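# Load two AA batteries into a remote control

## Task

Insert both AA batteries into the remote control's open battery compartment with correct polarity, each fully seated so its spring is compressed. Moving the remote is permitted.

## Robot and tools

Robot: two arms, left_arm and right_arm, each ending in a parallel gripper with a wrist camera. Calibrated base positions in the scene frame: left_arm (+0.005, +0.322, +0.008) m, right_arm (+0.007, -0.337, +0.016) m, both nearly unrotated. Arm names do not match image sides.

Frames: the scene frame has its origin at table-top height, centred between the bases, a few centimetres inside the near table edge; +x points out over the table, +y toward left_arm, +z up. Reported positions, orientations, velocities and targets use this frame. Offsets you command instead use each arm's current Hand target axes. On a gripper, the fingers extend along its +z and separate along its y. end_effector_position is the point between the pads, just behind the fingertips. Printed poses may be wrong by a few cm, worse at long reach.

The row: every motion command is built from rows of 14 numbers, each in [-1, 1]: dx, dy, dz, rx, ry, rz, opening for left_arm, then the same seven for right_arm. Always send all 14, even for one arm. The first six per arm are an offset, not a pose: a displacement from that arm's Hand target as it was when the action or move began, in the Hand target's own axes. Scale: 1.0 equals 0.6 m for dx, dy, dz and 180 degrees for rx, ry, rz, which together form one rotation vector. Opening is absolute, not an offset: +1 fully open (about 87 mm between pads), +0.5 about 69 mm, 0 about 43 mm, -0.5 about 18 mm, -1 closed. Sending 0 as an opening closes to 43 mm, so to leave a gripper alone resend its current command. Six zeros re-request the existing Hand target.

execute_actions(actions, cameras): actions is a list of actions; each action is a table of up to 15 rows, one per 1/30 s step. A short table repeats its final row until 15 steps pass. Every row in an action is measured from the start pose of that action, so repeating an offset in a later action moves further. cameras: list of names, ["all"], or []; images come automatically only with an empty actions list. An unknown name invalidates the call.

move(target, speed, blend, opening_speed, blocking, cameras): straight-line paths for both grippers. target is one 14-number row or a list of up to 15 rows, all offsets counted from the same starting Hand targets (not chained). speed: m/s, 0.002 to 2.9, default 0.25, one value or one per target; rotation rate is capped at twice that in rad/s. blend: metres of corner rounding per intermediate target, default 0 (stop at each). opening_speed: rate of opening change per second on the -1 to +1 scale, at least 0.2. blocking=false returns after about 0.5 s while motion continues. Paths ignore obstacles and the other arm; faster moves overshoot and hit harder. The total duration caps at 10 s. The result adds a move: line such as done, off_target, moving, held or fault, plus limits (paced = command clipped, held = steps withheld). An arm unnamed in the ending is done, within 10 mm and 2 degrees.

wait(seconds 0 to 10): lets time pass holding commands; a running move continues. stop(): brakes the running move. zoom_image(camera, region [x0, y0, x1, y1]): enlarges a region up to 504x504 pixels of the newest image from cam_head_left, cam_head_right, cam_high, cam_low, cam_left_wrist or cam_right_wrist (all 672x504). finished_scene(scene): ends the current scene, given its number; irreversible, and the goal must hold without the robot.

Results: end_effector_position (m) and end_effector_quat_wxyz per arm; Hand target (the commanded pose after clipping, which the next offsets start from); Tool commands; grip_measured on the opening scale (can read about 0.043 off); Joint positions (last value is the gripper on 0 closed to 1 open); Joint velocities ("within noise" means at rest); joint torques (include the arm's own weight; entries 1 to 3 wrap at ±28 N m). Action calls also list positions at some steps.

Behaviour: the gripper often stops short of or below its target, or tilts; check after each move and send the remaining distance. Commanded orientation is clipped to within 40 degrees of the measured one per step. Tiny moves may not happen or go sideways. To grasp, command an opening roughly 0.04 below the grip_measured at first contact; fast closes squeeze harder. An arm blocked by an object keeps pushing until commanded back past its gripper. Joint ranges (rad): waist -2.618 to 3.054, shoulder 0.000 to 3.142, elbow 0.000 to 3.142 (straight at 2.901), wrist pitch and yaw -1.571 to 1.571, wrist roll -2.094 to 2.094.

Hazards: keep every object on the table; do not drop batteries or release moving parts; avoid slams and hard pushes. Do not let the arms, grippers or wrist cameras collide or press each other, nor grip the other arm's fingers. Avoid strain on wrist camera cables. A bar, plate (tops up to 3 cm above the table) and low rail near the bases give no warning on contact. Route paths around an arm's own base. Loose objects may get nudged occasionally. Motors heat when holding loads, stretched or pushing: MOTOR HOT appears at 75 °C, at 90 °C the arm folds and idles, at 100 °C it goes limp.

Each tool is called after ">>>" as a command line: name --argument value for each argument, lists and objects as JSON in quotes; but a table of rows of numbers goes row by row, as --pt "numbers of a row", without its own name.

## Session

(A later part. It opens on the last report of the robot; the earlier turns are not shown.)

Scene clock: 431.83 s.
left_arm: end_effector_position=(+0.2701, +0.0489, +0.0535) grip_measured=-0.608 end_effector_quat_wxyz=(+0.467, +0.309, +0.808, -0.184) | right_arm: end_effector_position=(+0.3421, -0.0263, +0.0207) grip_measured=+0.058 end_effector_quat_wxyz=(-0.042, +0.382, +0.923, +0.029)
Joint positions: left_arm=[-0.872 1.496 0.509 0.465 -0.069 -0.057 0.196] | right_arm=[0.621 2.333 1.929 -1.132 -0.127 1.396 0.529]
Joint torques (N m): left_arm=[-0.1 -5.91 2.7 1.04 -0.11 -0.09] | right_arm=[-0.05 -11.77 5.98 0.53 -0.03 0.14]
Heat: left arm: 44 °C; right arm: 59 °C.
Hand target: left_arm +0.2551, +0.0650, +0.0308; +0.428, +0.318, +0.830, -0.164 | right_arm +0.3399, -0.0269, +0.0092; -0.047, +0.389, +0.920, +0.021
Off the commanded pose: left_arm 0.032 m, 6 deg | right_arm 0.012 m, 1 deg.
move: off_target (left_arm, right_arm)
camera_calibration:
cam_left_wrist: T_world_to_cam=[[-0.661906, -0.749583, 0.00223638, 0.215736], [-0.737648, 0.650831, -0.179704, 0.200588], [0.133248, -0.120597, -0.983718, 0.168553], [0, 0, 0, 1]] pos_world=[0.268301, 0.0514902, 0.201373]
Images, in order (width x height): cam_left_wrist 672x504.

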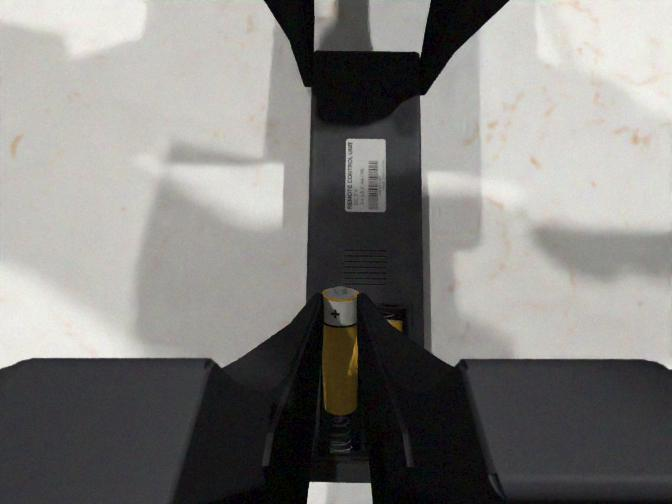

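>>> execute_actions --actions '[[[0,0,0,0,0,0,-0.65,0,0,0,0,0,0,0.02]],[[0,0,0,0,0,0,-0.635,0,0,0,0,0,0,0.02]]]'

Scene clock: 434.30 s.
left_arm: end_effector_position=(+0.2701, +0.0489, +0.0535) grip_measured=-0.608 end_effector_quat_wxyz=(+0.467, +0.309, +0.808, -0.184) | right_arm: end_effector_position=(+0.3421, -0.0263, +0.0207) grip_measured=+0.058 end_effector_quat_wxyz=(-0.042, +0.382, +0.923, +0.029)
Joint positions: left_arm=[-0.872 1.496 0.509 0.465 -0.069 -0.057 0.196] | right_arm=[0.621 2.333 1.929 -1.132 -0.127 1.396 0.529]
Joint torques (N m): left_arm=[-0.27 -5.49 2.81 1.12 -0.14 -0.03] | right_arm=[-0.05 -11.77 6 0.53 -0.03 0.14]
Heat: left arm: 44 °C; right arm: 59 °C.
Hand target: left_arm +0.2551, +0.0650, +0.0308; +0.428, +0.318, +0.830, -0.164 | right_arm +0.3399, -0.0269, +0.0092; -0.047, +0.389, +0.920, +0.021
Off the commanded pose: left_arm 0.032 m, 6 deg | right_arm 0.012 m, 1 deg.
Step readings (end_effector_position of left_arm | right_arm):
0: (+0.2701, +0.0489, +0.0535) | (+0.3421, -0.0263, +0.0207)
1: (+0.2701, +0.0489, +0.0535) | (+0.3421, -0.0263, +0.0207)
2: (+0.2701, +0.0489, +0.0535) | (+0.3421, -0.0263, +0.0207)
4: (+0.2701, +0.0489, +0.0535) | (+0.3421, -0.0263, +0.0207)
8: (+0.2701, +0.0489, +0.0535) | (+0.3421, -0.0263, +0.0207)
15: (+0.2701, +0.0489, +0.0535) | (+0.3421, -0.0263, +0.0207)
16: (+0.2701, +0.0489, +0.0535) | (+0.3421, -0.0263, +0.0207)
17: (+0.2701, +0.0489, +0.0535) | (+0.3421, -0.0263, +0.0207)
19: (+0.2701, +0.0489, +0.0535) | (+0.3421, -0.0263, +0.0207)
23: (+0.2701, +0.0489, +0.0535) | (+0.3421, -0.0263, +0.0207)
30: (+0.2701, +0.0489, +0.0535) | (+0.3421, -0.0263, +0.0207)

>>> execute_actions --actions '[[[0,0,0,0,0,0,-0.625,0,0,0,0,0,0,0.02]],[[0,0,0,0,0,0,-0.618,0,0,0,0,0,0,0.02]]]'

Scene clock: 435.70 s.
left_arm: end_effector_position=(+0.2701, +0.0489, +0.0535) grip_measured=-0.608 end_effector_quat_wxyz=(+0.467, +0.309, +0.808, -0.184) | right_arm: end_effector_position=(+0.3421, -0.0263, +0.0207) grip_measured=+0.058 end_effector_quat_wxyz=(-0.042, +0.382, +0.923, +0.029)
Joint positions: left_arm=[-0.872 1.496 0.509 0.465 -0.069 -0.057 0.196] | right_arm=[0.621 2.333 1.929 -1.132 -0.127 1.396 0.529]
Joint torques (N m): left_arm=[-0.14 -5.94 2.81 1.04 -0.11 -0.07] | right_arm=[-0.05 -11.77 5.98 0.53 -0.03 0.14]
Heat: left arm: 44 °C; right arm: 59 °C.
Hand target: left_arm +0.2551, +0.0650, +0.0308; +0.428, +0.318, +0.830, -0.164 | right_arm +0.3399, -0.0269, +0.0092; -0.047, +0.389, +0.920, +0.021
Off the commanded pose: left_arm 0.032 m, 6 deg | right_arm 0.012 m, 1 deg.
Step readings (end_effector_position of left_arm | right_arm):
0: (+0.2701, +0.0489, +0.0535) | (+0.3421, -0.0263, +0.0207)
1: (+0.2701, +0.0489, +0.0535) | (+0.3421, -0.0263, +0.0207)
2: (+0.2701, +0.0489, +0.0535) | (+0.3421, -0.0263, +0.0207)
4: (+0.2701, +0.0489, +0.0535) | (+0.3421, -0.0263, +0.0207)
8: (+0.2701, +0.0489, +0.0535) | (+0.3421, -0.0263, +0.0207)
15: (+0.2701, +0.0489, +0.0535) | (+0.3421, -0.0263, +0.0207)
16: (+0.2701, +0.0489, +0.0535) | (+0.3421, -0.0263, +0.0207)
17: (+0.2701, +0.0489, +0.0535) | (+0.3421, -0.0263, +0.0207)
19: (+0.2701, +0.0489, +0.0535) | (+0.3421, -0.0263, +0.0207)
23: (+0.2701, +0.0489, +0.0535) | (+0.3421, -0.0263, +0.0207)
30: (+0.2701, +0.0489, +0.0535) | (+0.3421, -0.0263, +0.0207)

>>> execute_actions --actions '[[[0,0,0,0,0,0,-0.65,0,0,0,0,0,0,0.02],[0,0,0,0,0,0,-0.68,0,0,0,0,0,0,0.02]]]'

Scene clock: 437.97 s.
left_arm: end_effector_position=(+0.2701, +0.0489, +0.0535) grip_measured=-0.608 end_effector_quat_wxyz=(+0.467, +0.309, +0.808, -0.184) | right_arm: end_effector_position=(+0.3421, -0.0263, +0.0207) grip_measured=+0.058 end_effector_quat_wxyz=(-0.042, +0.382, +0.923, +0.029)
Joint positions: left_arm=[-0.872 1.496 0.509 0.465 -0.069 -0.057 0.196] | right_arm=[0.621 2.333 1.929 -1.132 -0.127 1.396 0.529]
Joint torques (N m): left_arm=[-0.09 -5.63 2.82 1.08 -0.11 -0.14] | right_arm=[-0.06 -11.77 5.98 0.53 -0.03 0.14]
Heat: left arm: 44 °C; right arm: 59 °C.
Hand target: left_arm +0.2551, +0.0650, +0.0308; +0.428, +0.318, +0.830, -0.164 | right_arm +0.3399, -0.0269, +0.0092; -0.047, +0.389, +0.920, +0.021
Off the commanded pose: left_arm 0.032 m, 6 deg | right_arm 0.012 m, 1 deg.
Step readings (end_effector_position of left_arm | right_arm):
0: (+0.2701, +0.0489, +0.0535) | (+0.3421, -0.0263, +0.0207)
1: (+0.2701, +0.0489, +0.0535) | (+0.3421, -0.0263, +0.0207)
2: (+0.2701, +0.0489, +0.0535) | (+0.3421, -0.0263, +0.0207)
4: (+0.2701, +0.0489, +0.0535) | (+0.3421, -0.0263, +0.0207)
8: (+0.2701, +0.0489, +0.0535) | (+0.3421, -0.0263, +0.0207)
15: (+0.2701, +0.0489, +0.0535) | (+0.3421, -0.0263, +0.0207)

>>> move --target '[0.0164,0.0005,-0.0231,0,0,0,-0.68,0,0,0,0,0,0,0.02]' --speed 0.04 --cameras '["cam_left_wrist"]'

Scene clock: 439.50 s.
left_arm: end_effector_position=(+0.2587, +0.0611, +0.0506) grip_measured=-0.608 end_effector_quat_wxyz=(+0.466, +0.309, +0.809, -0.183) | right_arm: end_effector_position=(+0.3360, -0.0194, +0.0208) grip_measured=+0.058 end_effector_quat_wxyz=(-0.052, +0.378, +0.924, +0.034)
Joint positions: left_arm=[-0.872 1.437 0.447 0.465 -0.069 -0.06 0.196] | right_arm=[0.632 2.333 1.925 -1.128 -0.149 1.4 0.529]
Joint torques (N m): left_arm=[-0.38 -6.12 2.82 0.94 -0.12 -0.1] | right_arm=[-1.22 -11.78 6.38 0.5 0.21 0.11]
Heat: left arm: 44 °C; right arm: 59 °C.
Hand target: left_arm +0.2427, +0.0766, +0.0308; +0.428, +0.318, +0.830, -0.164 | right_arm +0.3400, -0.0269, +0.0091; -0.047, +0.389, +0.920, +0.021
Off the commanded pose: left_arm 0.030 m, 6 deg | right_arm 0.014 m, 2 deg.
move: off_target (left_arm, right_arm)
camera_calibration:
cam_left_wrist: T_world_to_cam=[[-0.660963, -0.750408, 0.0038415, 0.217096], [-0.739099, 0.650099, -0.176366, 0.183935], [0.129849, -0.119411, -0.984317, 0.169619], [0, 0, 0, 1]] pos_world=[0.257414, 0.0635894, 0.198565]
Images, in order (width x height): cam_left_wrist 672x504.

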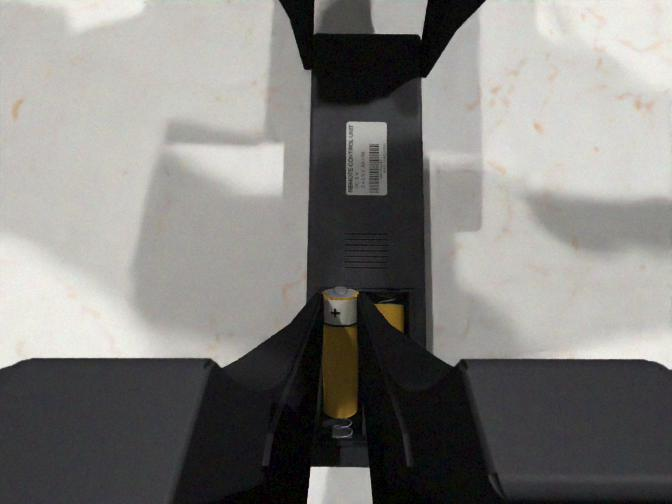

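>>> zoom_image --camera "cam_left_wrist" --region '[280, 260, 430, 470]'

Scaled by 2.400 from the camera's 672x504 image, which has a finer 960x720 frame.

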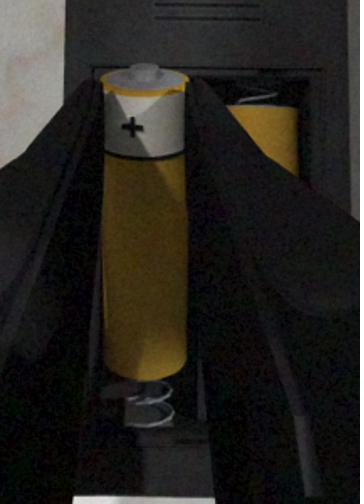

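>>> move --target '[0.0077,0.0003,-0.0109,0,0,0,-0.68,-0.0165,0.0008,-0.0017,0,0,0,0.02]' --speed 0.03 --cameras '["cam_left_wrist"]'

Scene clock: 441.87 s.
left_arm: end_effector_position=(+0.2541, +0.0642, +0.0548) grip_measured=-0.608 end_effector_quat_wxyz=(+0.471, +0.308, +0.805, -0.187) | right_arm: end_effector_position=(+0.3347, -0.0179, +0.0207) grip_measured=+0.058 end_effector_quat_wxyz=(-0.059, +0.379, +0.923, +0.038)
Joint positions: left_arm=[-0.875 1.397 0.422 0.465 -0.069 -0.06 0.196] | right_arm=[0.631 2.335 1.925 -1.128 -0.165 1.4 0.529]
Joint torques (N m): left_arm=[-0.38 -5.65 2.73 0.87 -0.15 -0.11] | right_arm=[-3.12 -11.26 7.91 0.41 0.37 -0.09]
Heat: left arm: 44 °C; right arm: 59 °C.
Hand target: left_arm +0.2369, +0.0821, +0.0309; +0.428, +0.318, +0.830, -0.164 | right_arm +0.3473, -0.0338, +0.0091; -0.047, +0.389, +0.920, +0.021
Off the commanded pose: left_arm 0.035 m, 6 deg | right_arm 0.023 m, 3 deg.
move: off_target (left_arm, right_arm)
camera_calibration:
cam_left_wrist: T_world_to_cam=[[-0.663409, -0.748233, 0.00603242, 0.216738], [-0.735202, 0.650314, -0.191231, 0.179084], [0.139162, -0.131299, -0.981527, 0.172955], [0, 0, 0, 1]] pos_world=[0.25138, 0.0684184, 0.202699]
Images, in order (width x height): cam_left_wrist 672x504.

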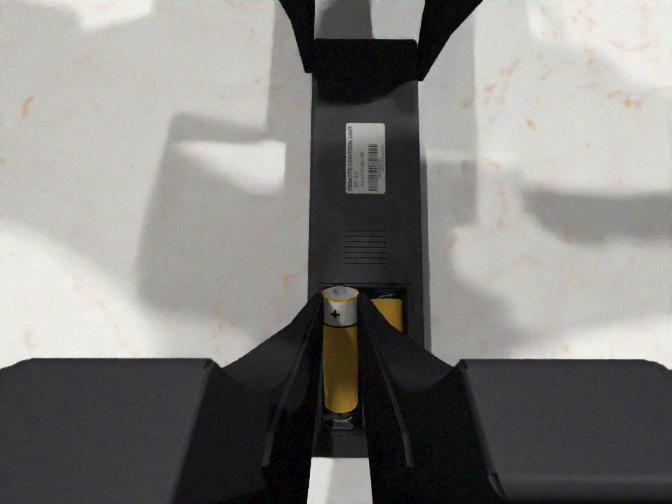

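>>> move --target '[0.0202,0.0001,0.0062,0,0.0167,0,-0.68,0,0,0,0,0,0,0.02]' --speed 0.04 --cameras '["cam_left_wrist"]'

Scene clock: 443.80 s.
left_arm: end_effector_position=(+0.2530, +0.0652, +0.0530) grip_measured=-0.608 end_effector_quat_wxyz=(+0.467, +0.308, +0.808, -0.186) | right_arm: end_effector_position=(+0.3341, -0.0172, +0.0207) grip_measured=+0.058 end_effector_quat_wxyz=(-0.062, +0.378, +0.923, +0.039)
Joint positions: left_arm=[-0.875 1.397 0.422 0.455 -0.069 -0.064 0.196] | right_arm=[0.631 2.336 1.925 -1.128 -0.171 1.398 0.529]
Joint torques (N m): left_arm=[-0.28 -3.44 3.84 0.59 -0.08 -0.08] | right_arm=[-3.12 -11.34 7.9 0.4 0.43 -0.09]
Heat: left arm: 44 °C; right arm: 59 °C.
Hand target: left_arm +0.2339, +0.0848, +0.0188; +0.406, +0.322, +0.841, -0.156 | right_arm +0.3472, -0.0336, +0.0092; -0.047, +0.389, +0.920, +0.021
Off the commanded pose: left_arm 0.044 m, 9 deg | right_arm 0.024 m, 3 deg.
move: off_target (left_arm, right_arm)
camera_calibration:
cam_left_wrist: T_world_to_cam=[[-0.66201, -0.749451, 0.0081145, 0.216364], [-0.73795, 0.649882, -0.18189, 0.177467], [0.131044, -0.126401, -0.983285, 0.173147], [0, 0, 0, 1]] pos_world=[0.251508, 0.0687074, 0.200777]
Images, in order (width x height): cam_left_wrist 672x504.

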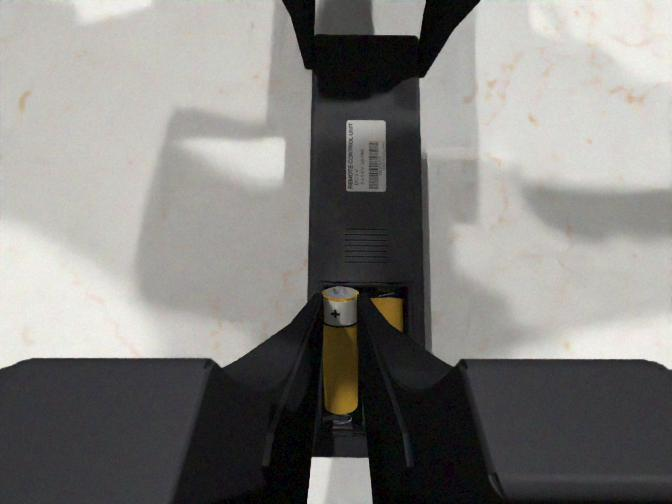

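>>> execute_actions --actions '[[[0,0,0,0,0,0,-0.65,0,0,0,0,0,0,0.02]],[[0,0,0,0,0,0,-0.635,0,0,0,0,0,0,0.02]]]'

Scene clock: 445.67 s.
left_arm: end_effector_position=(+0.2530, +0.0652, +0.0530) grip_measured=-0.608 end_effector_quat_wxyz=(+0.467, +0.308, +0.808, -0.186) | right_arm: end_effector_position=(+0.3340, -0.0171, +0.0208) grip_measured=+0.058 end_effector_quat_wxyz=(-0.062, +0.378, +0.923, +0.039)
Joint positions: left_arm=[-0.875 1.397 0.422 0.455 -0.069 -0.064 0.196] | right_arm=[0.631 2.336 1.925 -1.128 -0.171 1.398 0.529]
Joint torques (N m): left_arm=[-0.32 -3.75 3.7 0.59 -0.11 -0.1] | right_arm=[-3.12 -11.36 7.91 0.4 0.43 -0.08]
Heat: left arm: 43 °C; right arm: 58 °C.
Hand target: left_arm +0.2340, +0.0848, +0.0188; +0.406, +0.322, +0.841, -0.156 | right_arm +0.3473, -0.0338, +0.0092; -0.047, +0.389, +0.920, +0.021
Off the commanded pose: left_arm 0.044 m, 9 deg | right_arm 0.024 m, 3 deg.
Step readings (end_effector_position of left_arm | right_arm):
0: (+0.2530, +0.0652, +0.0530) | (+0.3340, -0.0171, +0.0208)
1: (+0.2530, +0.0652, +0.0530) | (+0.3340, -0.0171, +0.0208)
2: (+0.2530, +0.0652, +0.0530) | (+0.3340, -0.0171, +0.0208)
4: (+0.2530, +0.0652, +0.0530) | (+0.3340, -0.0171, +0.0208)
8: (+0.2530, +0.0652, +0.0530) | (+0.3340, -0.0171, +0.0208)
15: (+0.2530, +0.0652, +0.0530) | (+0.3340, -0.0171, +0.0208)
16: (+0.2530, +0.0652, +0.0530) | (+0.3340, -0.0171, +0.0208)
17: (+0.2530, +0.0652, +0.0530) | (+0.3340, -0.0171, +0.0208)
19: (+0.2530, +0.0652, +0.0530) | (+0.3340, -0.0171, +0.0208)
23: (+0.2530, +0.0652, +0.0530) | (+0.3340, -0.0171, +0.0208)
30: (+0.2530, +0.0652, +0.0530) | (+0.3340, -0.0171, +0.0208)

>>> move --target '[0.0172,0.0001,0.0051,0,0.0278,0,-0.635,0,0,0,0,0,0,0.02]' --speed 0.04 --cameras '["cam_left_wrist"]'

Scene clock: 447.70 s.
left_arm: end_effector_position=(+0.2513, +0.0670, +0.0463) grip_measured=-0.632 end_effector_quat_wxyz=(+0.441, +0.313, +0.823, -0.174) | right_arm: end_effector_position=(+0.3327, -0.0158, +0.0208) grip_measured=+0.058 end_effector_quat_wxyz=(-0.066, +0.377, +0.923, +0.041)
Joint positions: left_arm=[-0.875 1.412 0.464 0.361 -0.069 -0.067 0.184] | right_arm=[0.631 2.338 1.925 -1.128 -0.182 1.397 0.529]
Joint torques (N m): left_arm=[-0.34 -2.22 4.79 0.43 -0.04 -0.08] | right_arm=[-3.12 -11.51 7.88 0.4 0.54 -0.07]
Heat: left arm: 43 °C; right arm: 58 °C.
Hand target: left_arm +0.2310, +0.0876, +0.0088; +0.369, +0.329, +0.858, -0.142 | right_arm +0.3473, -0.0338, +0.0091; -0.047, +0.389, +0.920, +0.021
Off the commanded pose: left_arm 0.047 m, 10 deg | right_arm 0.026 m, 3 deg.
move: off_target (left_arm, right_arm)
camera_calibration:
cam_left_wrist: T_world_to_cam=[[-0.660016, -0.751241, 0.00402594, 0.21637], [-0.746404, 0.65514, -0.116932, 0.172609], [0.0852066, -0.080182, -0.993132, 0.176018], [0, 0, 0, 1]] pos_world=[0.256646, 0.0635768, 0.194122]
Images, in order (width x height): cam_left_wrist 672x504.

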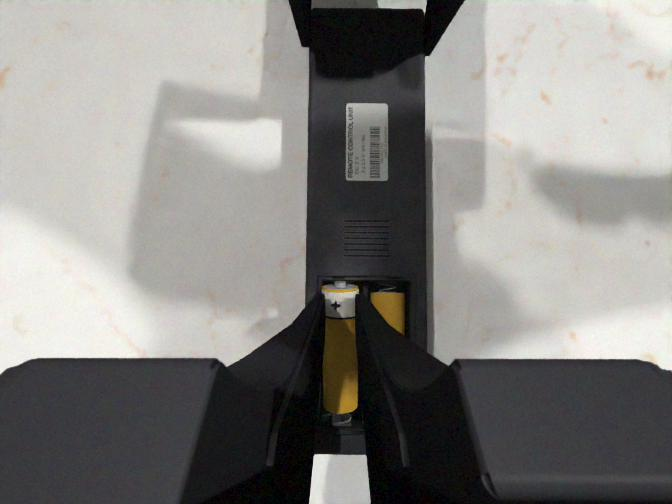

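>>> zoom_image --camera "cam_left_wrist" --region '[280, 250, 430, 450]'

Scaled by 2.520 from the camera's 672x504 image, which has a finer 960x720 frame.

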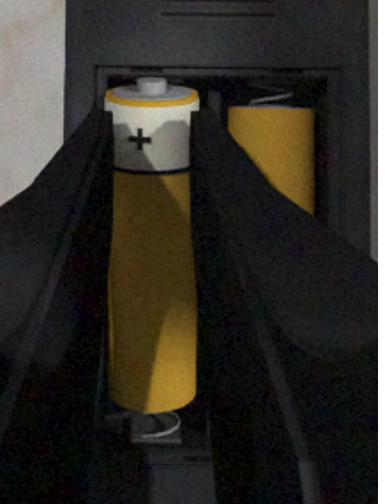

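>>> execute_actions --actions '[[[0,0,0,0,0,0,-0.66,0,0,0,0,0,0,0.02],[0,0,0,0,0,0,-0.68,0,0,0,0,0,0,0.02]]]' --cameras '["cam_left_wrist"]'

Scene clock: 450.03 s.
left_arm: end_effector_position=(+0.2520, +0.0662, +0.0476) grip_measured=-0.678 end_effector_quat_wxyz=(+0.442, +0.313, +0.822, -0.175) | right_arm: end_effector_position=(+0.3339, -0.0171, +0.0207) grip_measured=+0.058 end_effector_quat_wxyz=(-0.065, +0.378, +0.923, +0.041)
Joint positions: left_arm=[-0.875 1.412 0.468 0.361 -0.069 -0.067 0.161] | right_arm=[0.628 2.338 1.925 -1.128 -0.179 1.396 0.529]
Joint torques (N m): left_arm=[-0.2 -2.13 4.53 0.45 -0.02 -0.09] | right_arm=[-2.85 -11.47 7.92 0.4 0.52 -0.06]
Heat: left arm: 43 °C; right arm: 58 °C.
Hand target: left_arm +0.2310, +0.0876, +0.0088; +0.369, +0.329, +0.858, -0.142 | right_arm +0.3472, -0.0337, +0.0091; -0.047, +0.389, +0.920, +0.021
Off the commanded pose: left_arm 0.049 m, 10 deg | right_arm 0.024 m, 3 deg.
Step readings (end_effector_position of left_arm | right_arm):
0: (+0.2513, +0.0670, +0.0463) | (+0.3329, -0.0159, +0.0208)
1: (+0.2513, +0.0670, +0.0463) | (+0.3329, -0.0159, +0.0208)
2: (+0.2513, +0.0669, +0.0464) | (+0.3329, -0.0160, +0.0207)
4: (+0.2520, +0.0662, +0.0476) | (+0.3338, -0.0170, +0.0207)
8: (+0.2520, +0.0662, +0.0476) | (+0.3339, -0.0171, +0.0207)
15: (+0.2520, +0.0662, +0.0476) | (+0.3339, -0.0171, +0.0207)
camera_calibration:
cam_left_wrist: T_world_to_cam=[[-0.660036, -0.751222, 0.00435928, 0.21626], [-0.746155, 0.654888, -0.119892, 0.173973], [0.0872109, -0.0823859, -0.992777, 0.17669], [0, 0, 0, 1]] pos_world=[0.25714, 0.0630831, 0.195329]
Images, in order (width x height): cam_left_wrist 672x504.

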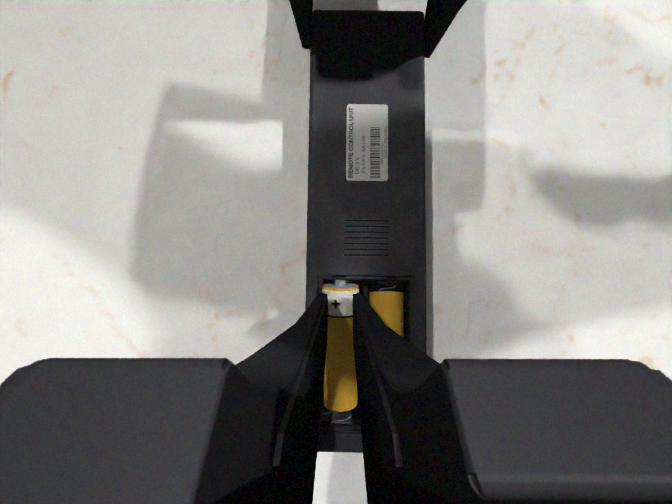

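>>> move --target '[0.0103,0,0.0031,0,0.0167,0,-0.78,0,0,0,0,0,0,0.02]' --speed 0.04 --opening_speed 0.3 --cameras '["cam_left_wrist"]'

Scene clock: 451.53 s.
left_arm: end_effector_position=(+0.2524, +0.0657, +0.0489) grip_measured=-0.779 end_effector_quat_wxyz=(+0.432, +0.315, +0.828, -0.169) | right_arm: end_effector_position=(+0.3347, -0.0179, +0.0207) grip_measured=+0.058 end_effector_quat_wxyz=(-0.065, +0.379, +0.922, +0.041)
Joint positions: left_arm=[-0.875 1.412 0.501 0.302 -0.069 -0.068 0.11] | right_arm=[0.626 2.338 1.925 -1.128 -0.179 1.395 0.529]
Joint torques (N m): left_arm=[-0.09 -1.17 4.29 0.33 0 -0.11] | right_arm=[-2.65 -11.45 7.94 0.4 0.51 -0.06]
Heat: left arm: 43 °C; right arm: 58 °C.
Hand target: left_arm +0.2288, +0.0895, +0.0031; +0.346, +0.333, +0.867, -0.133 | right_arm +0.3473, -0.0338, +0.0091; -0.047, +0.389, +0.920, +0.021
Off the commanded pose: left_arm 0.057 m, 12 deg | right_arm 0.023 m, 3 deg.
move: off_target (left_arm, right_arm)
camera_calibration:
cam_left_wrist: T_world_to_cam=[[-0.659502, -0.7517, 0.00210885, 0.216149], [-0.748566, 0.656491, -0.0931025, 0.173926], [0.0686007, -0.0629799, -0.995654, 0.181514], [0, 0, 0, 1]] pos_world=[0.260294, 0.0597299, 0.196462]
Images, in order (width x height): cam_left_wrist 672x504.

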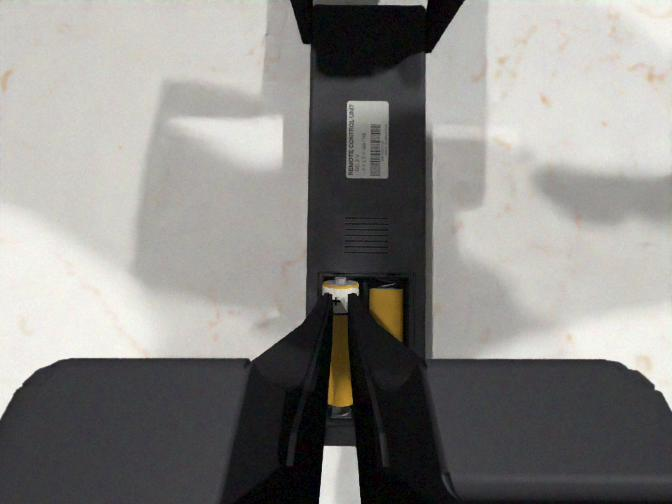

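>>> zoom_image --camera "cam_left_wrist" --region '[290, 255, 430, 435]'

Scaled by 2.800 from the camera's 672x504 image, which has a finer 960x720 frame.

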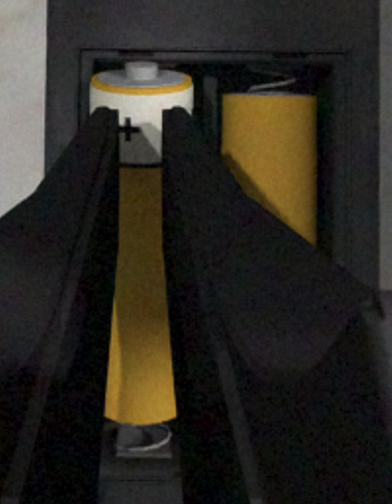

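>>> execute_actions --actions '[[[0,0,0,0,0,0,-0.78,0,0,0,0,0,0,0.02]]]' --cameras '["cam_low"]'

>>> zoom_image --camera "cam_low" --region '[350, 265, 430, 310]'

Scene clock: 454.60 s.
left_arm: end_effector_position=(+0.2524, +0.0657, +0.0488) grip_measured=-0.779 end_effector_quat_wxyz=(+0.432, +0.315, +0.828, -0.169) | right_arm: end_effector_position=(+0.3347, -0.0179, +0.0207) grip_measured=+0.058 end_effector_quat_wxyz=(-0.065, +0.379, +0.922, +0.041)
Joint positions: left_arm=[-0.875 1.412 0.501 0.302 -0.069 -0.068 0.11] | right_arm=[0.626 2.338 1.925 -1.128 -0.179 1.395 0.529]
Joint torques (N m): left_arm=[0.21 -1.32 4.33 0.32 0.05 -0.05] | right_arm=[-2.66 -11.45 7.94 0.39 0.51 -0.05]
Heat: left arm: 42 °C; right arm: 57 °C.
Hand target: left_arm +0.2288, +0.0895, +0.0030; +0.346, +0.333, +0.867, -0.133 | right_arm +0.3473, -0.0338, +0.0091; -0.047, +0.389, +0.920, +0.021
Off the commanded pose: left_arm 0.057 m, 12 deg | right_arm 0.023 m, 3 deg.
Step readings (end_effector_position of left_arm | right_arm):
0: (+0.2524, +0.0657, +0.0488) | (+0.3347, -0.0179, +0.0207)
1: (+0.2524, +0.0657, +0.0488) | (+0.3347, -0.0179, +0.0207)
2: (+0.2524, +0.0657, +0.0488) | (+0.3347, -0.0179, +0.0207)
4: (+0.2524, +0.0657, +0.0488) | (+0.3347, -0.0179, +0.0207)
8: (+0.2524, +0.0657, +0.0488) | (+0.3347, -0.0179, +0.0207)
15: (+0.2524, +0.0657, +0.0488) | (+0.3347, -0.0179, +0.0207)
Images, in order (width x height): cam_low 672x504.

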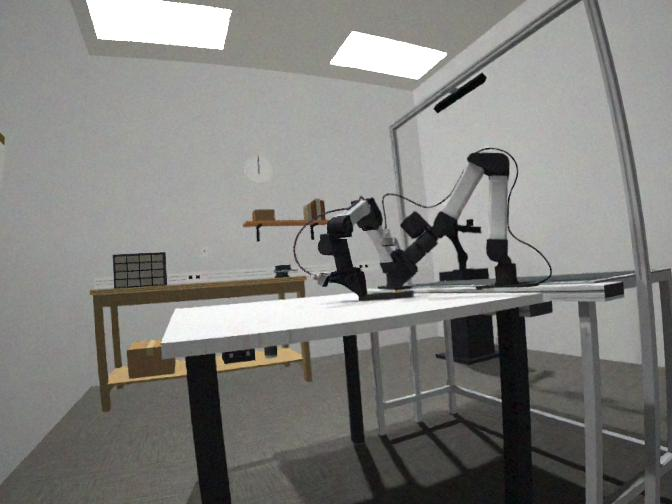

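Scaled by 6.300 from the camera's 672x504 image, which has a finer 960x720 frame.

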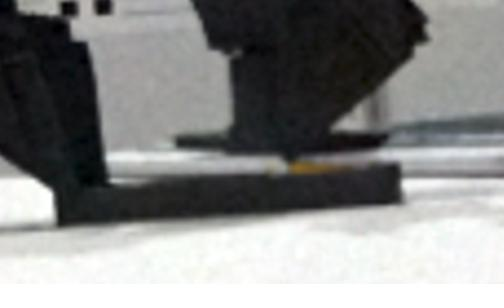

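>>> move --target '[-0.03,0,-0.04,0,0,0,-0.78,0,0,0,0,0,0,0.02]' --speed 0.06

Scene clock: 457.23 s.
left_arm: end_effector_position=(+0.2384, +0.0791, +0.0451) grip_measured=-0.779 end_effector_quat_wxyz=(+0.383, +0.326, +0.851, -0.149) | right_arm: end_effector_position=(+0.3347, -0.0179, +0.0207) grip_measured=+0.058 end_effector_quat_wxyz=(-0.065, +0.379, +0.922, +0.041)
Joint positions: left_arm=[-0.875 1.372 0.548 0.097 -0.063 -0.072 0.11] | right_arm=[0.626 2.338 1.925 -1.128 -0.179 1.395 0.529]
Joint torques (N m): left_arm=[0.08 -4.81 5.75 0.76 -0.1 -0.08] | right_arm=[-2.66 -11.45 7.95 0.4 0.52 -0.05]
Heat: left arm: 42 °C; right arm: 57 °C.
Hand target: left_arm +0.2263, +0.0918, +0.0329; +0.346, +0.332, +0.867, -0.133 | right_arm +0.3473, -0.0338, +0.0091; -0.047, +0.389, +0.920, +0.021
Off the commanded pose: left_arm 0.022 m, 5 deg | right_arm 0.023 m, 3 deg.
move: off_target (left_arm, right_arm)

>>> move --target '[-0.05,0,-0.07,0,0,0,-0.78,0,0,0,0,0,0,0.02]' --speed 0.1 --cameras '["cam_left_wrist"]'

Scene clock: 458.90 s.
left_arm: end_effector_position=(+0.2168, +0.1022, +0.0701) grip_measured=-0.780 end_effector_quat_wxyz=(+0.332, +0.336, +0.873, -0.124) | right_arm: end_effector_position=(+0.3380, -0.0216, +0.0203) grip_measured=+0.058 end_effector_quat_wxyz=(-0.062, +0.383, +0.921, +0.039)
Joint positions: left_arm=[-0.875 1.245 0.653 -0.258 -0.063 -0.072 0.11] | right_arm=[0.618 2.338 1.925 -1.128 -0.172 1.395 0.529]
Joint torques (N m): left_arm=[-0.09 -5.37 8.28 1.49 -0.09 -0.08] | right_arm=[-1.85 -11.38 8.02 0.4 0.44 -0.05]
Heat: left arm: 42 °C; right arm: 57 °C.
Hand target: left_arm +0.2209, +0.0966, +0.0839; +0.346, +0.333, +0.867, -0.133 | right_arm +0.3473, -0.0338, +0.0091; -0.047, +0.389, +0.920, +0.021
Off the commanded pose: left_arm 0.015 m, 2 deg | right_arm 0.019 m, 3 deg.
move: off_target (left_arm, right_arm)
camera_calibration:
cam_left_wrist: T_world_to_cam=[[-0.661224, -0.750012, -0.0162602, 0.221488], [-0.743629, 0.652428, 0.146129, 0.107846], [-0.09899, 0.108716, -0.989132, 0.225795], [0, 0, 0, 1]] pos_world=[0.249002, 0.0712092, 0.211183]
Images, in order (width x height): cam_left_wrist 672x504.

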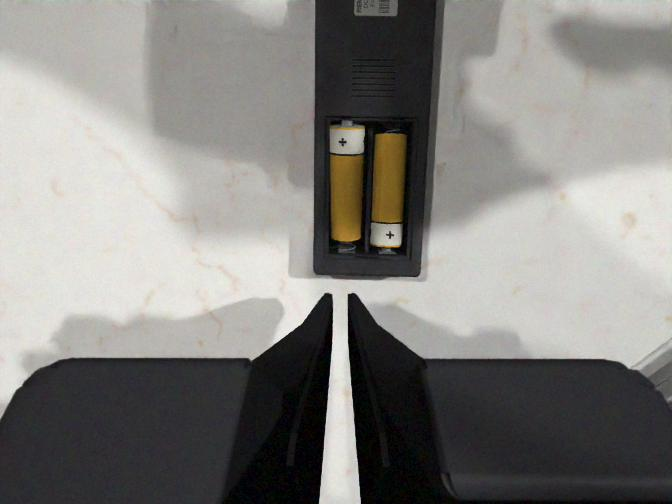

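>>> move --target '[-0.0773,0.0020,0.0708,0,0.175,0,-0.78,0,0,0,0,0,0,0.02]' --speed 0.15 --cameras '["cam_left_wrist"]'

Scene clock: 463.23 s.
left_arm: end_effector_position=(+0.2685, +0.0548, +0.0856) grip_measured=-0.780 end_effector_quat_wxyz=(+0.144, +0.352, +0.924, -0.049) | right_arm: end_effector_position=(+0.3380, -0.0216, +0.0203) grip_measured=+0.058 end_effector_quat_wxyz=(-0.062, +0.383, +0.921, +0.039)
Joint positions: left_arm=[-0.841 1.847 1.448 -0.869 -0.023 -0.064 0.11] | right_arm=[0.618 2.338 1.925 -1.128 -0.172 1.395 0.529]
Joint torques (N m): left_arm=[-0.21 -9.52 5.23 0.91 -0.09 -0.02] | right_arm=[-1.85 -11.37 8.02 0.4 0.44 -0.05]
Heat: left arm: 42 °C; right arm: 57 °C.
Hand target: left_arm +0.2675, +0.0558, +0.0856; +0.144, +0.352, +0.924, -0.049 (not the last commanded pose) | right_arm +0.3473, -0.0338, +0.0091; -0.047, +0.389, +0.920, +0.021
Off the commanded pose: left_arm 0.001 m, 6 deg | right_arm 0.019 m, 3 deg.
move: held (left_arm; a check stopped the path), off_target (right_arm); limits=held
pose unreachable (left arm): on one or more control steps of this call, first in action 0 (counted from 0), this arm could not follow its commanded pose, so it was not sent that pose on those steps. It may still have moved: this result reports where it is.
cause: moving toward the commanded pose would bring a part of the arm too close to another arm (this arm's wrist camera and the right arm's wrist (the part past joint 5), where that arm would come to rest).
camera_calibration:
cam_left_wrist: T_world_to_cam=[[-0.65925, -0.751587, -0.0225048, 0.220584], [-0.642607, 0.547613, 0.535889, 0.120209], [-0.390443, 0.367746, -0.843989, 0.302954], [0, 0, 0, 1]] pos_world=[0.340953, -0.0114505, 0.196235]
Images, in order (width x height): cam_left_wrist 672x504.

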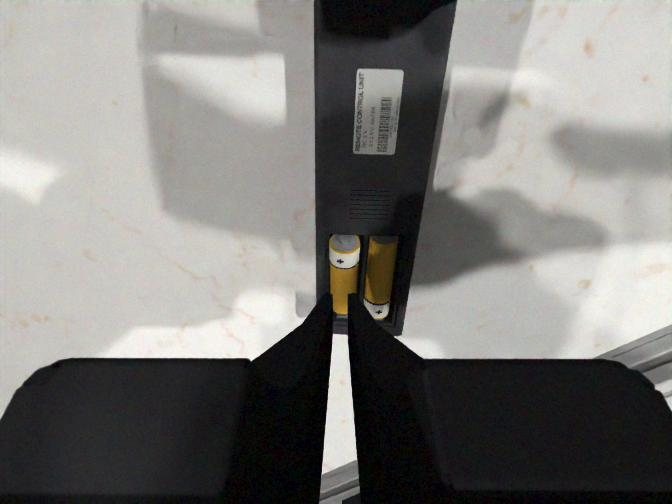

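>>> move --target '[0.0215,-0.0048,0.0817,0,-0.03,0,-0.78,0,0,0,0,0,0,0.02]' --speed 0.08 --cameras '["cam_left_wrist"]'

Scene clock: 466.57 s.
left_arm: end_effector_position=(+0.2574, +0.0607, +0.0448) grip_measured=-0.780 end_effector_quat_wxyz=(+0.162, +0.353, +0.919, -0.061) | right_arm: end_effector_position=(+0.3380, -0.0216, +0.0203) grip_measured=+0.058 end_effector_quat_wxyz=(-0.062, +0.383, +0.921, +0.039)
Joint positions: left_arm=[-0.85 1.803 1.218 -0.64 -0.019 -0.068 0.11] | right_arm=[0.618 2.338 1.925 -1.128 -0.172 1.395 0.529]
Joint torques (N m): left_arm=[-0.05 -6.95 3.1 1.92 -0.2 -0.12] | right_arm=[-1.85 -11.38 8.02 0.4 0.44 -0.05]
Heat: left arm: 42 °C; right arm: 57 °C.
Hand target: left_arm +0.2677, +0.0525, +0.0348; +0.187, +0.349, +0.916, -0.066 | right_arm +0.3473, -0.0338, +0.0091; -0.047, +0.389, +0.920, +0.021
Off the commanded pose: left_arm 0.016 m, 3 deg | right_arm 0.019 m, 3 deg.
move: off_target (left_arm, right_arm)
camera_calibration:
cam_left_wrist: T_world_to_cam=[[-0.664358, -0.747273, -0.014533, 0.21743], [-0.652375, 0.570282, 0.499185, 0.134546], [-0.36474, 0.341119, -0.866373, 0.257967], [0, 0, 0, 1]] pos_world=[0.326317, -0.0022471, 0.159492]
Images, in order (width x height): cam_left_wrist 672x504.

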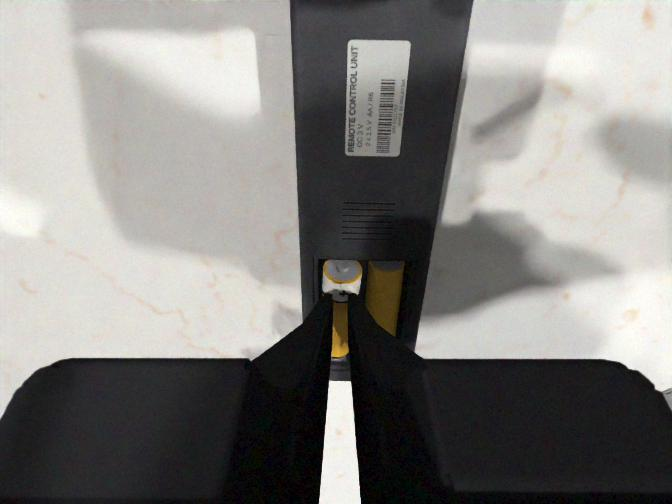

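>>> move --target '[0.0042,-0.0005,0.0272,0,0,0,-0.78,0,0,0,0,0,0,0.02]' --speed 0.05 --cameras '["cam_left_wrist"]'

Scene clock: 468.13 s.
left_arm: end_effector_position=(+0.2575, +0.0606, +0.0440) grip_measured=-0.779 end_effector_quat_wxyz=(+0.166, +0.353, +0.919, -0.063) | right_arm: end_effector_position=(+0.3380, -0.0216, +0.0203) grip_measured=+0.058 end_effector_quat_wxyz=(-0.062, +0.383, +0.921, +0.039)
Joint positions: left_arm=[-0.85 1.797 1.205 -0.624 -0.019 -0.068 0.11] | right_arm=[0.618 2.338 1.925 -1.128 -0.172 1.395 0.529]
Joint torques (N m): left_arm=[0.09 -3.9 2.18 2.37 -0.2 -0.16] | right_arm=[-1.85 -11.4 8.03 0.4 0.44 -0.05]
Heat: left arm: 42 °C; right arm: 57 °C.
Hand target: left_arm +0.2706, +0.0497, +0.0188; +0.187, +0.349, +0.916, -0.066 | right_arm +0.3473, -0.0338, +0.0091; -0.047, +0.389, +0.920, +0.021
Off the commanded pose: left_arm 0.030 m, 2 deg | right_arm 0.019 m, 3 deg.
move: off_target (left_arm, right_arm)
camera_calibration:
cam_left_wrist: T_world_to_cam=[[-0.664261, -0.747373, -0.0138338, 0.217272], [-0.655558, 0.573564, 0.491191, 0.135992], [-0.359168, 0.335348, -0.870942, 0.256525], [0, 0, 0, 1]] pos_world=[0.325611, -0.0016417, 0.159626]
Images, in order (width x height): cam_left_wrist 672x504.

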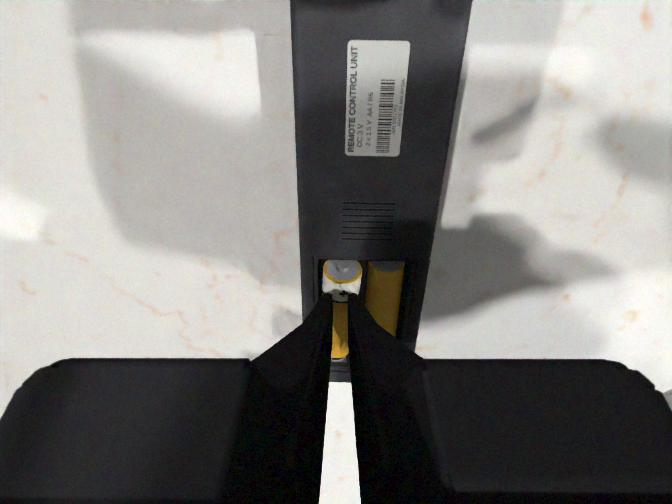

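>>> move --target '[0.0155,-0.0003,0.0177,0,0,0,-0.78,0,0,0,0,0,0,0.02]' --speed 0.05 --cameras '["cam_left_wrist"]'

Scene clock: 470.07 s.
left_arm: end_effector_position=(+0.2651, +0.0529, +0.0393) grip_measured=-0.778 end_effector_quat_wxyz=(+0.197, +0.350, +0.912, -0.077) | right_arm: end_effector_position=(+0.3382, -0.0219, +0.0202) grip_measured=+0.058 end_effector_quat_wxyz=(-0.062, +0.383, +0.921, +0.039)
Joint positions: left_arm=[-0.85 1.786 1.155 -0.516 -0.02 -0.068 0.111] | right_arm=[0.617 2.338 1.925 -1.128 -0.171 1.395 0.529]
Joint torques (N m): left_arm=[-0.02 -2.66 1.95 1.89 -0.17 -0.12] | right_arm=[-1.83 -11.38 8.03 0.4 0.43 -0.05]
Heat: left arm: 42 °C; right arm: 57 °C.
Hand target: left_arm +0.2673, +0.0528, +0.0054; +0.187, +0.349, +0.916, -0.065 | right_arm +0.3472, -0.0337, +0.0091; -0.047, +0.389, +0.920, +0.021
Off the commanded pose: left_arm 0.034 m, 2 deg | right_arm 0.019 m, 3 deg.
move: off_target (left_arm, right_arm)
camera_calibration:
cam_left_wrist: T_world_to_cam=[[-0.663934, -0.747733, -0.0092852, 0.21637], [-0.677693, 0.596402, 0.430158, 0.154701], [-0.316106, 0.291889, -0.902706, 0.249818], [0, 0, 0, 1]] pos_world=[0.327465, -0.00339587, 0.160975]
Images, in order (width x height): cam_left_wrist 672x504.

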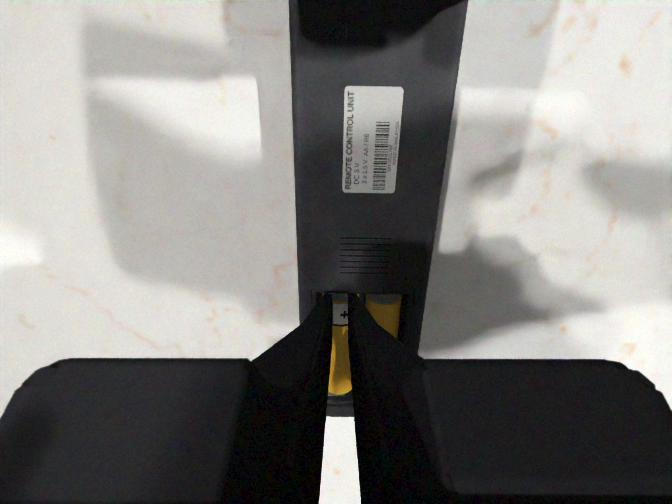

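>>> move --target '[-0.0518,0.0008,-0.1229,0,0,0,-0.78,0,0,0,0,0,0,0.02]' --speed 0.12 --cameras '["cam_left_wrist"]'

Scene clock: 471.90 s.
left_arm: end_effector_position=(+0.2615, +0.0563, +0.0710) grip_measured=-0.780 end_effector_quat_wxyz=(+0.168, +0.353, +0.918, -0.063) | right_arm: end_effector_position=(+0.3382, -0.0220, +0.0202) grip_measured=+0.058 end_effector_quat_wxyz=(-0.061, +0.383, +0.921, +0.039)
Joint positions: left_arm=[-0.85 1.785 1.302 -0.729 -0.02 -0.068 0.11] | right_arm=[0.617 2.338 1.925 -1.128 -0.17 1.395 0.529]
Joint torques (N m): left_arm=[-0.08 -10 7.82 0.86 -0.16 -0.1] | right_arm=[-1.81 -11.41 8.05 0.4 0.42 -0.05]
Heat: left arm: 42 °C; right arm: 57 °C.
Hand target: left_arm +0.2670, +0.0525, +0.0854; +0.187, +0.349, +0.916, -0.065 | right_arm +0.3472, -0.0337, +0.0091; -0.047, +0.389, +0.920, +0.021
Off the commanded pose: left_arm 0.016 m, 2 deg | right_arm 0.018 m, 3 deg.
move: off_target (left_arm, right_arm)
camera_calibration:
cam_left_wrist: T_world_to_cam=[[-0.664049, -0.747553, -0.0142438, 0.217125], [-0.657085, 0.574385, 0.488182, 0.128363], [-0.356761, 0.333537, -0.872625, 0.282493], [0, 0, 0, 1]] pos_world=[0.32931, -0.0056394, 0.186939]
Images, in order (width x height): cam_left_wrist 672x504.

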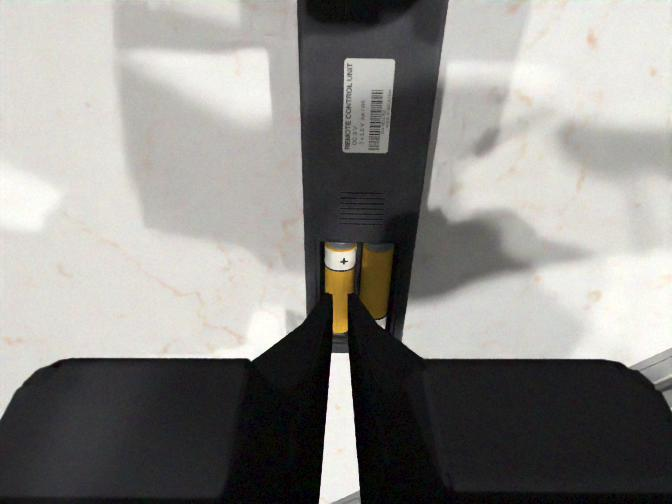

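>>> move --target '[-0.03,0,-0.06,0,0,0,-0.6,0,0,0,0,0,0,0.02]' --speed 0.15 --cameras '["cam_low", "cam_left_wrist"]'

>>> zoom_image --camera "cam_low" --region '[355, 275, 425, 310]'

Scene clock: 473.13 s.
left_arm: end_effector_position=(+0.2677, +0.0496, +0.0968) grip_measured=-0.600 end_effector_quat_wxyz=(+0.176, +0.352, +0.917, -0.067) | right_arm: end_effector_position=(+0.3385, -0.0223, +0.0202) grip_measured=+0.058 end_effector_quat_wxyz=(-0.061, +0.383, +0.921, +0.039)
Joint positions: left_arm=[-0.85 1.785 1.402 -0.812 -0.02 -0.068 0.2] | right_arm=[0.616 2.338 1.925 -1.128 -0.17 1.395 0.529]
Joint torques (N m): left_arm=[0.12 -8.62 5.79 1.04 -0.09 -0.04] | right_arm=[-1.72 -11.37 8.05 0.4 0.42 -0.05]
Heat: left arm: 43 °C; right arm: 57 °C.
Hand target: left_arm +0.2672, +0.0502, +0.0958; +0.174, +0.352, +0.917, -0.066 (not the last commanded pose) | right_arm +0.3472, -0.0337, +0.0091; -0.047, +0.389, +0.920, +0.021
Off the commanded pose: left_arm 0.029 m, 1 deg | right_arm 0.018 m, 3 deg.
move: held (left_arm; a check stopped the path), off_target (right_arm); limits=held
pose unreachable (left arm): on one or more control steps of this call, first in action 0 (counted from 0), this arm could not follow its commanded pose, so it was not sent that pose on those steps. It may still have moved: this result reports where it is.
cause: moving toward the commanded pose would bring a part of the arm too close to another arm (this arm's wrist camera and the right arm's wrist (the part past joint 4), 3 mm apart when this arm was first held).
camera_calibration:
cam_left_wrist: T_world_to_cam=[[-0.66402, -0.747603, -0.0129505, 0.216527], [-0.662841, 0.580543, 0.472875, 0.126403], [-0.346005, 0.322583, -0.881034, 0.307901], [0, 0, 0, 1]] pos_world=[0.334098, -0.010829, 0.214302]
Images, in order (width x height): cam_low 672x504, cam_left_wrist 672x504.

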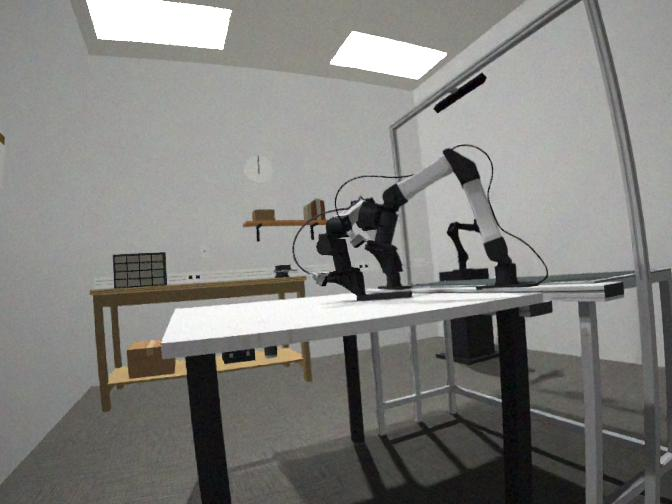

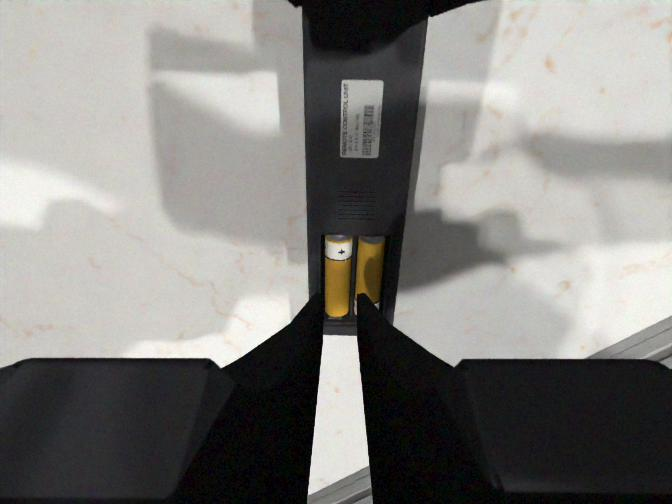

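Scaled by 7.200 from the camera's 672x504 image, which has a finer 960x720 frame.

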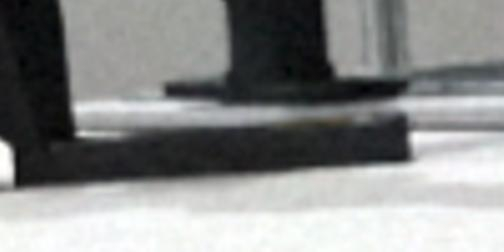

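>>> move --target '[0.05,0,-0.15,0,0,0,-0.6,0,0,0,0,0,0,0.02]' --speed 0.2

>>> move --target '[0,0,0,0,0,0,-0.6,0.0165,-0.0008,0.0017,0,0,0,0.6]' --speed 0.05 --opening_speed 0.6

Scene clock: 474.83 s.
left_arm: end_effector_position=(+0.2212, +0.0934, +0.1563) grip_measured=-0.600 end_effector_quat_wxyz=(+0.159, +0.355, +0.919, -0.060) | right_arm: end_effector_position=(+0.3387, -0.0224, +0.0201) grip_measured=+0.058 end_effector_quat_wxyz=(-0.061, +0.383, +0.921, +0.039)
Joint positions: left_arm=[-0.858 1.568 1.406 -1.068 -0.02 -0.072 0.2] | right_arm=[0.616 2.338 1.925 -1.128 -0.17 1.395 0.529]
Joint torques (N m): left_arm=[-0.44 -8.28 8.27 0.76 -0.14 -0.12] | right_arm=[-1.68 -11.38 8.03 0.4 0.42 -0.05]
Heat: left arm: 43 °C; right arm: 57 °C.
Hand target: left_arm +0.2218, +0.0908, +0.1686; +0.174, +0.352, +0.917, -0.066 | right_arm +0.3472, -0.0337, +0.0090; -0.047, +0.389, +0.920, +0.021
Off the commanded pose: left_arm 0.013 m, 2 deg | right_arm 0.018 m, 3 deg.
move: off_target (left_arm, right_arm)

Scene clock: 476.03 s.
left_arm: end_effector_position=(+0.2211, +0.0935, +0.1562) grip_measured=-0.600 end_effector_quat_wxyz=(+0.159, +0.355, +0.919, -0.060) | right_arm: end_effector_position=(+0.3397, -0.0242, +0.0185) grip_measured=+0.600 end_effector_quat_wxyz=(-0.050, +0.382, +0.922, +0.032)
Joint positions: left_arm=[-0.858 1.568 1.406 -1.068 -0.02 -0.072 0.2] | right_arm=[0.621 2.338 1.925 -1.128 -0.144 1.396 0.8]
Joint torques (N m): left_arm=[-0.46 -8.29 8.01 0.86 -0.12 -0.15] | right_arm=[-0.12 -12.19 6.45 0.49 0.15 0.14]
Heat: left arm: 43 °C; right arm: 57 °C.
Hand target: left_arm +0.2218, +0.0908, +0.1686; +0.175, +0.352, +0.917, -0.066 | right_arm +0.3400, -0.0270, +0.0091; -0.047, +0.389, +0.920, +0.021
Off the commanded pose: left_arm 0.013 m, 2 deg | right_arm 0.010 m, 2 deg.
move: off_target (left_arm)

>>> move --target '[0,0,0,0,0,0,-0.6,0,0,-0.17,0,0,0,0.6]' --speed 0.12 --cameras '["cam_left_wrist"]'

Scene clock: 478.07 s.
left_arm: end_effector_position=(+0.2211, +0.0935, +0.1562) grip_measured=-0.600 end_effector_quat_wxyz=(+0.159, +0.355, +0.919, -0.060) | right_arm: end_effector_position=(+0.3441, -0.0284, +0.1104) grip_measured=+0.600 end_effector_quat_wxyz=(-0.051, +0.388, +0.920, +0.030)
Joint positions: left_arm=[-0.858 1.568 1.406 -1.068 -0.02 -0.072 0.2] | right_arm=[0.603 2.338 2.291 -1.5 -0.143 1.39 0.8]
Joint torques (N m): left_arm=[-0.27 -8.18 8.21 0.84 -0.08 -0.19] | right_arm=[-1.14 -12.49 9.22 0.19 0.14 -0.07]
Heat: left arm: 44 °C; right arm: 57 °C.
Hand target: left_arm +0.2218, +0.0908, +0.1686; +0.175, +0.352, +0.917, -0.066 | right_arm +0.3471, -0.0346, +0.1105; -0.047, +0.389, +0.920, +0.021
Off the commanded pose: left_arm 0.013 m, 2 deg | right_arm 0.007 m, 1 deg.
move: off_target (left_arm)
camera_calibration:
cam_left_wrist: T_world_to_cam=[[-0.666907, -0.745004, -0.0142762, 0.219778], [-0.648136, 0.570527, 0.5044, 0.0346547], [-0.367635, 0.345641, -0.863352, 0.329892], [0, 0, 0, 1]] pos_world=[0.290312, 0.0299406, 0.27047]
Images, in order (width x height): cam_left_wrist 672x504.

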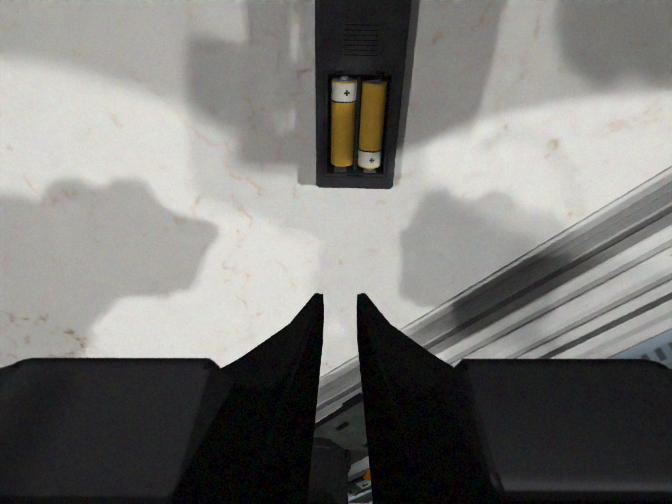

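>>> finished_scene --scene 1

The scene is finished: the task was done.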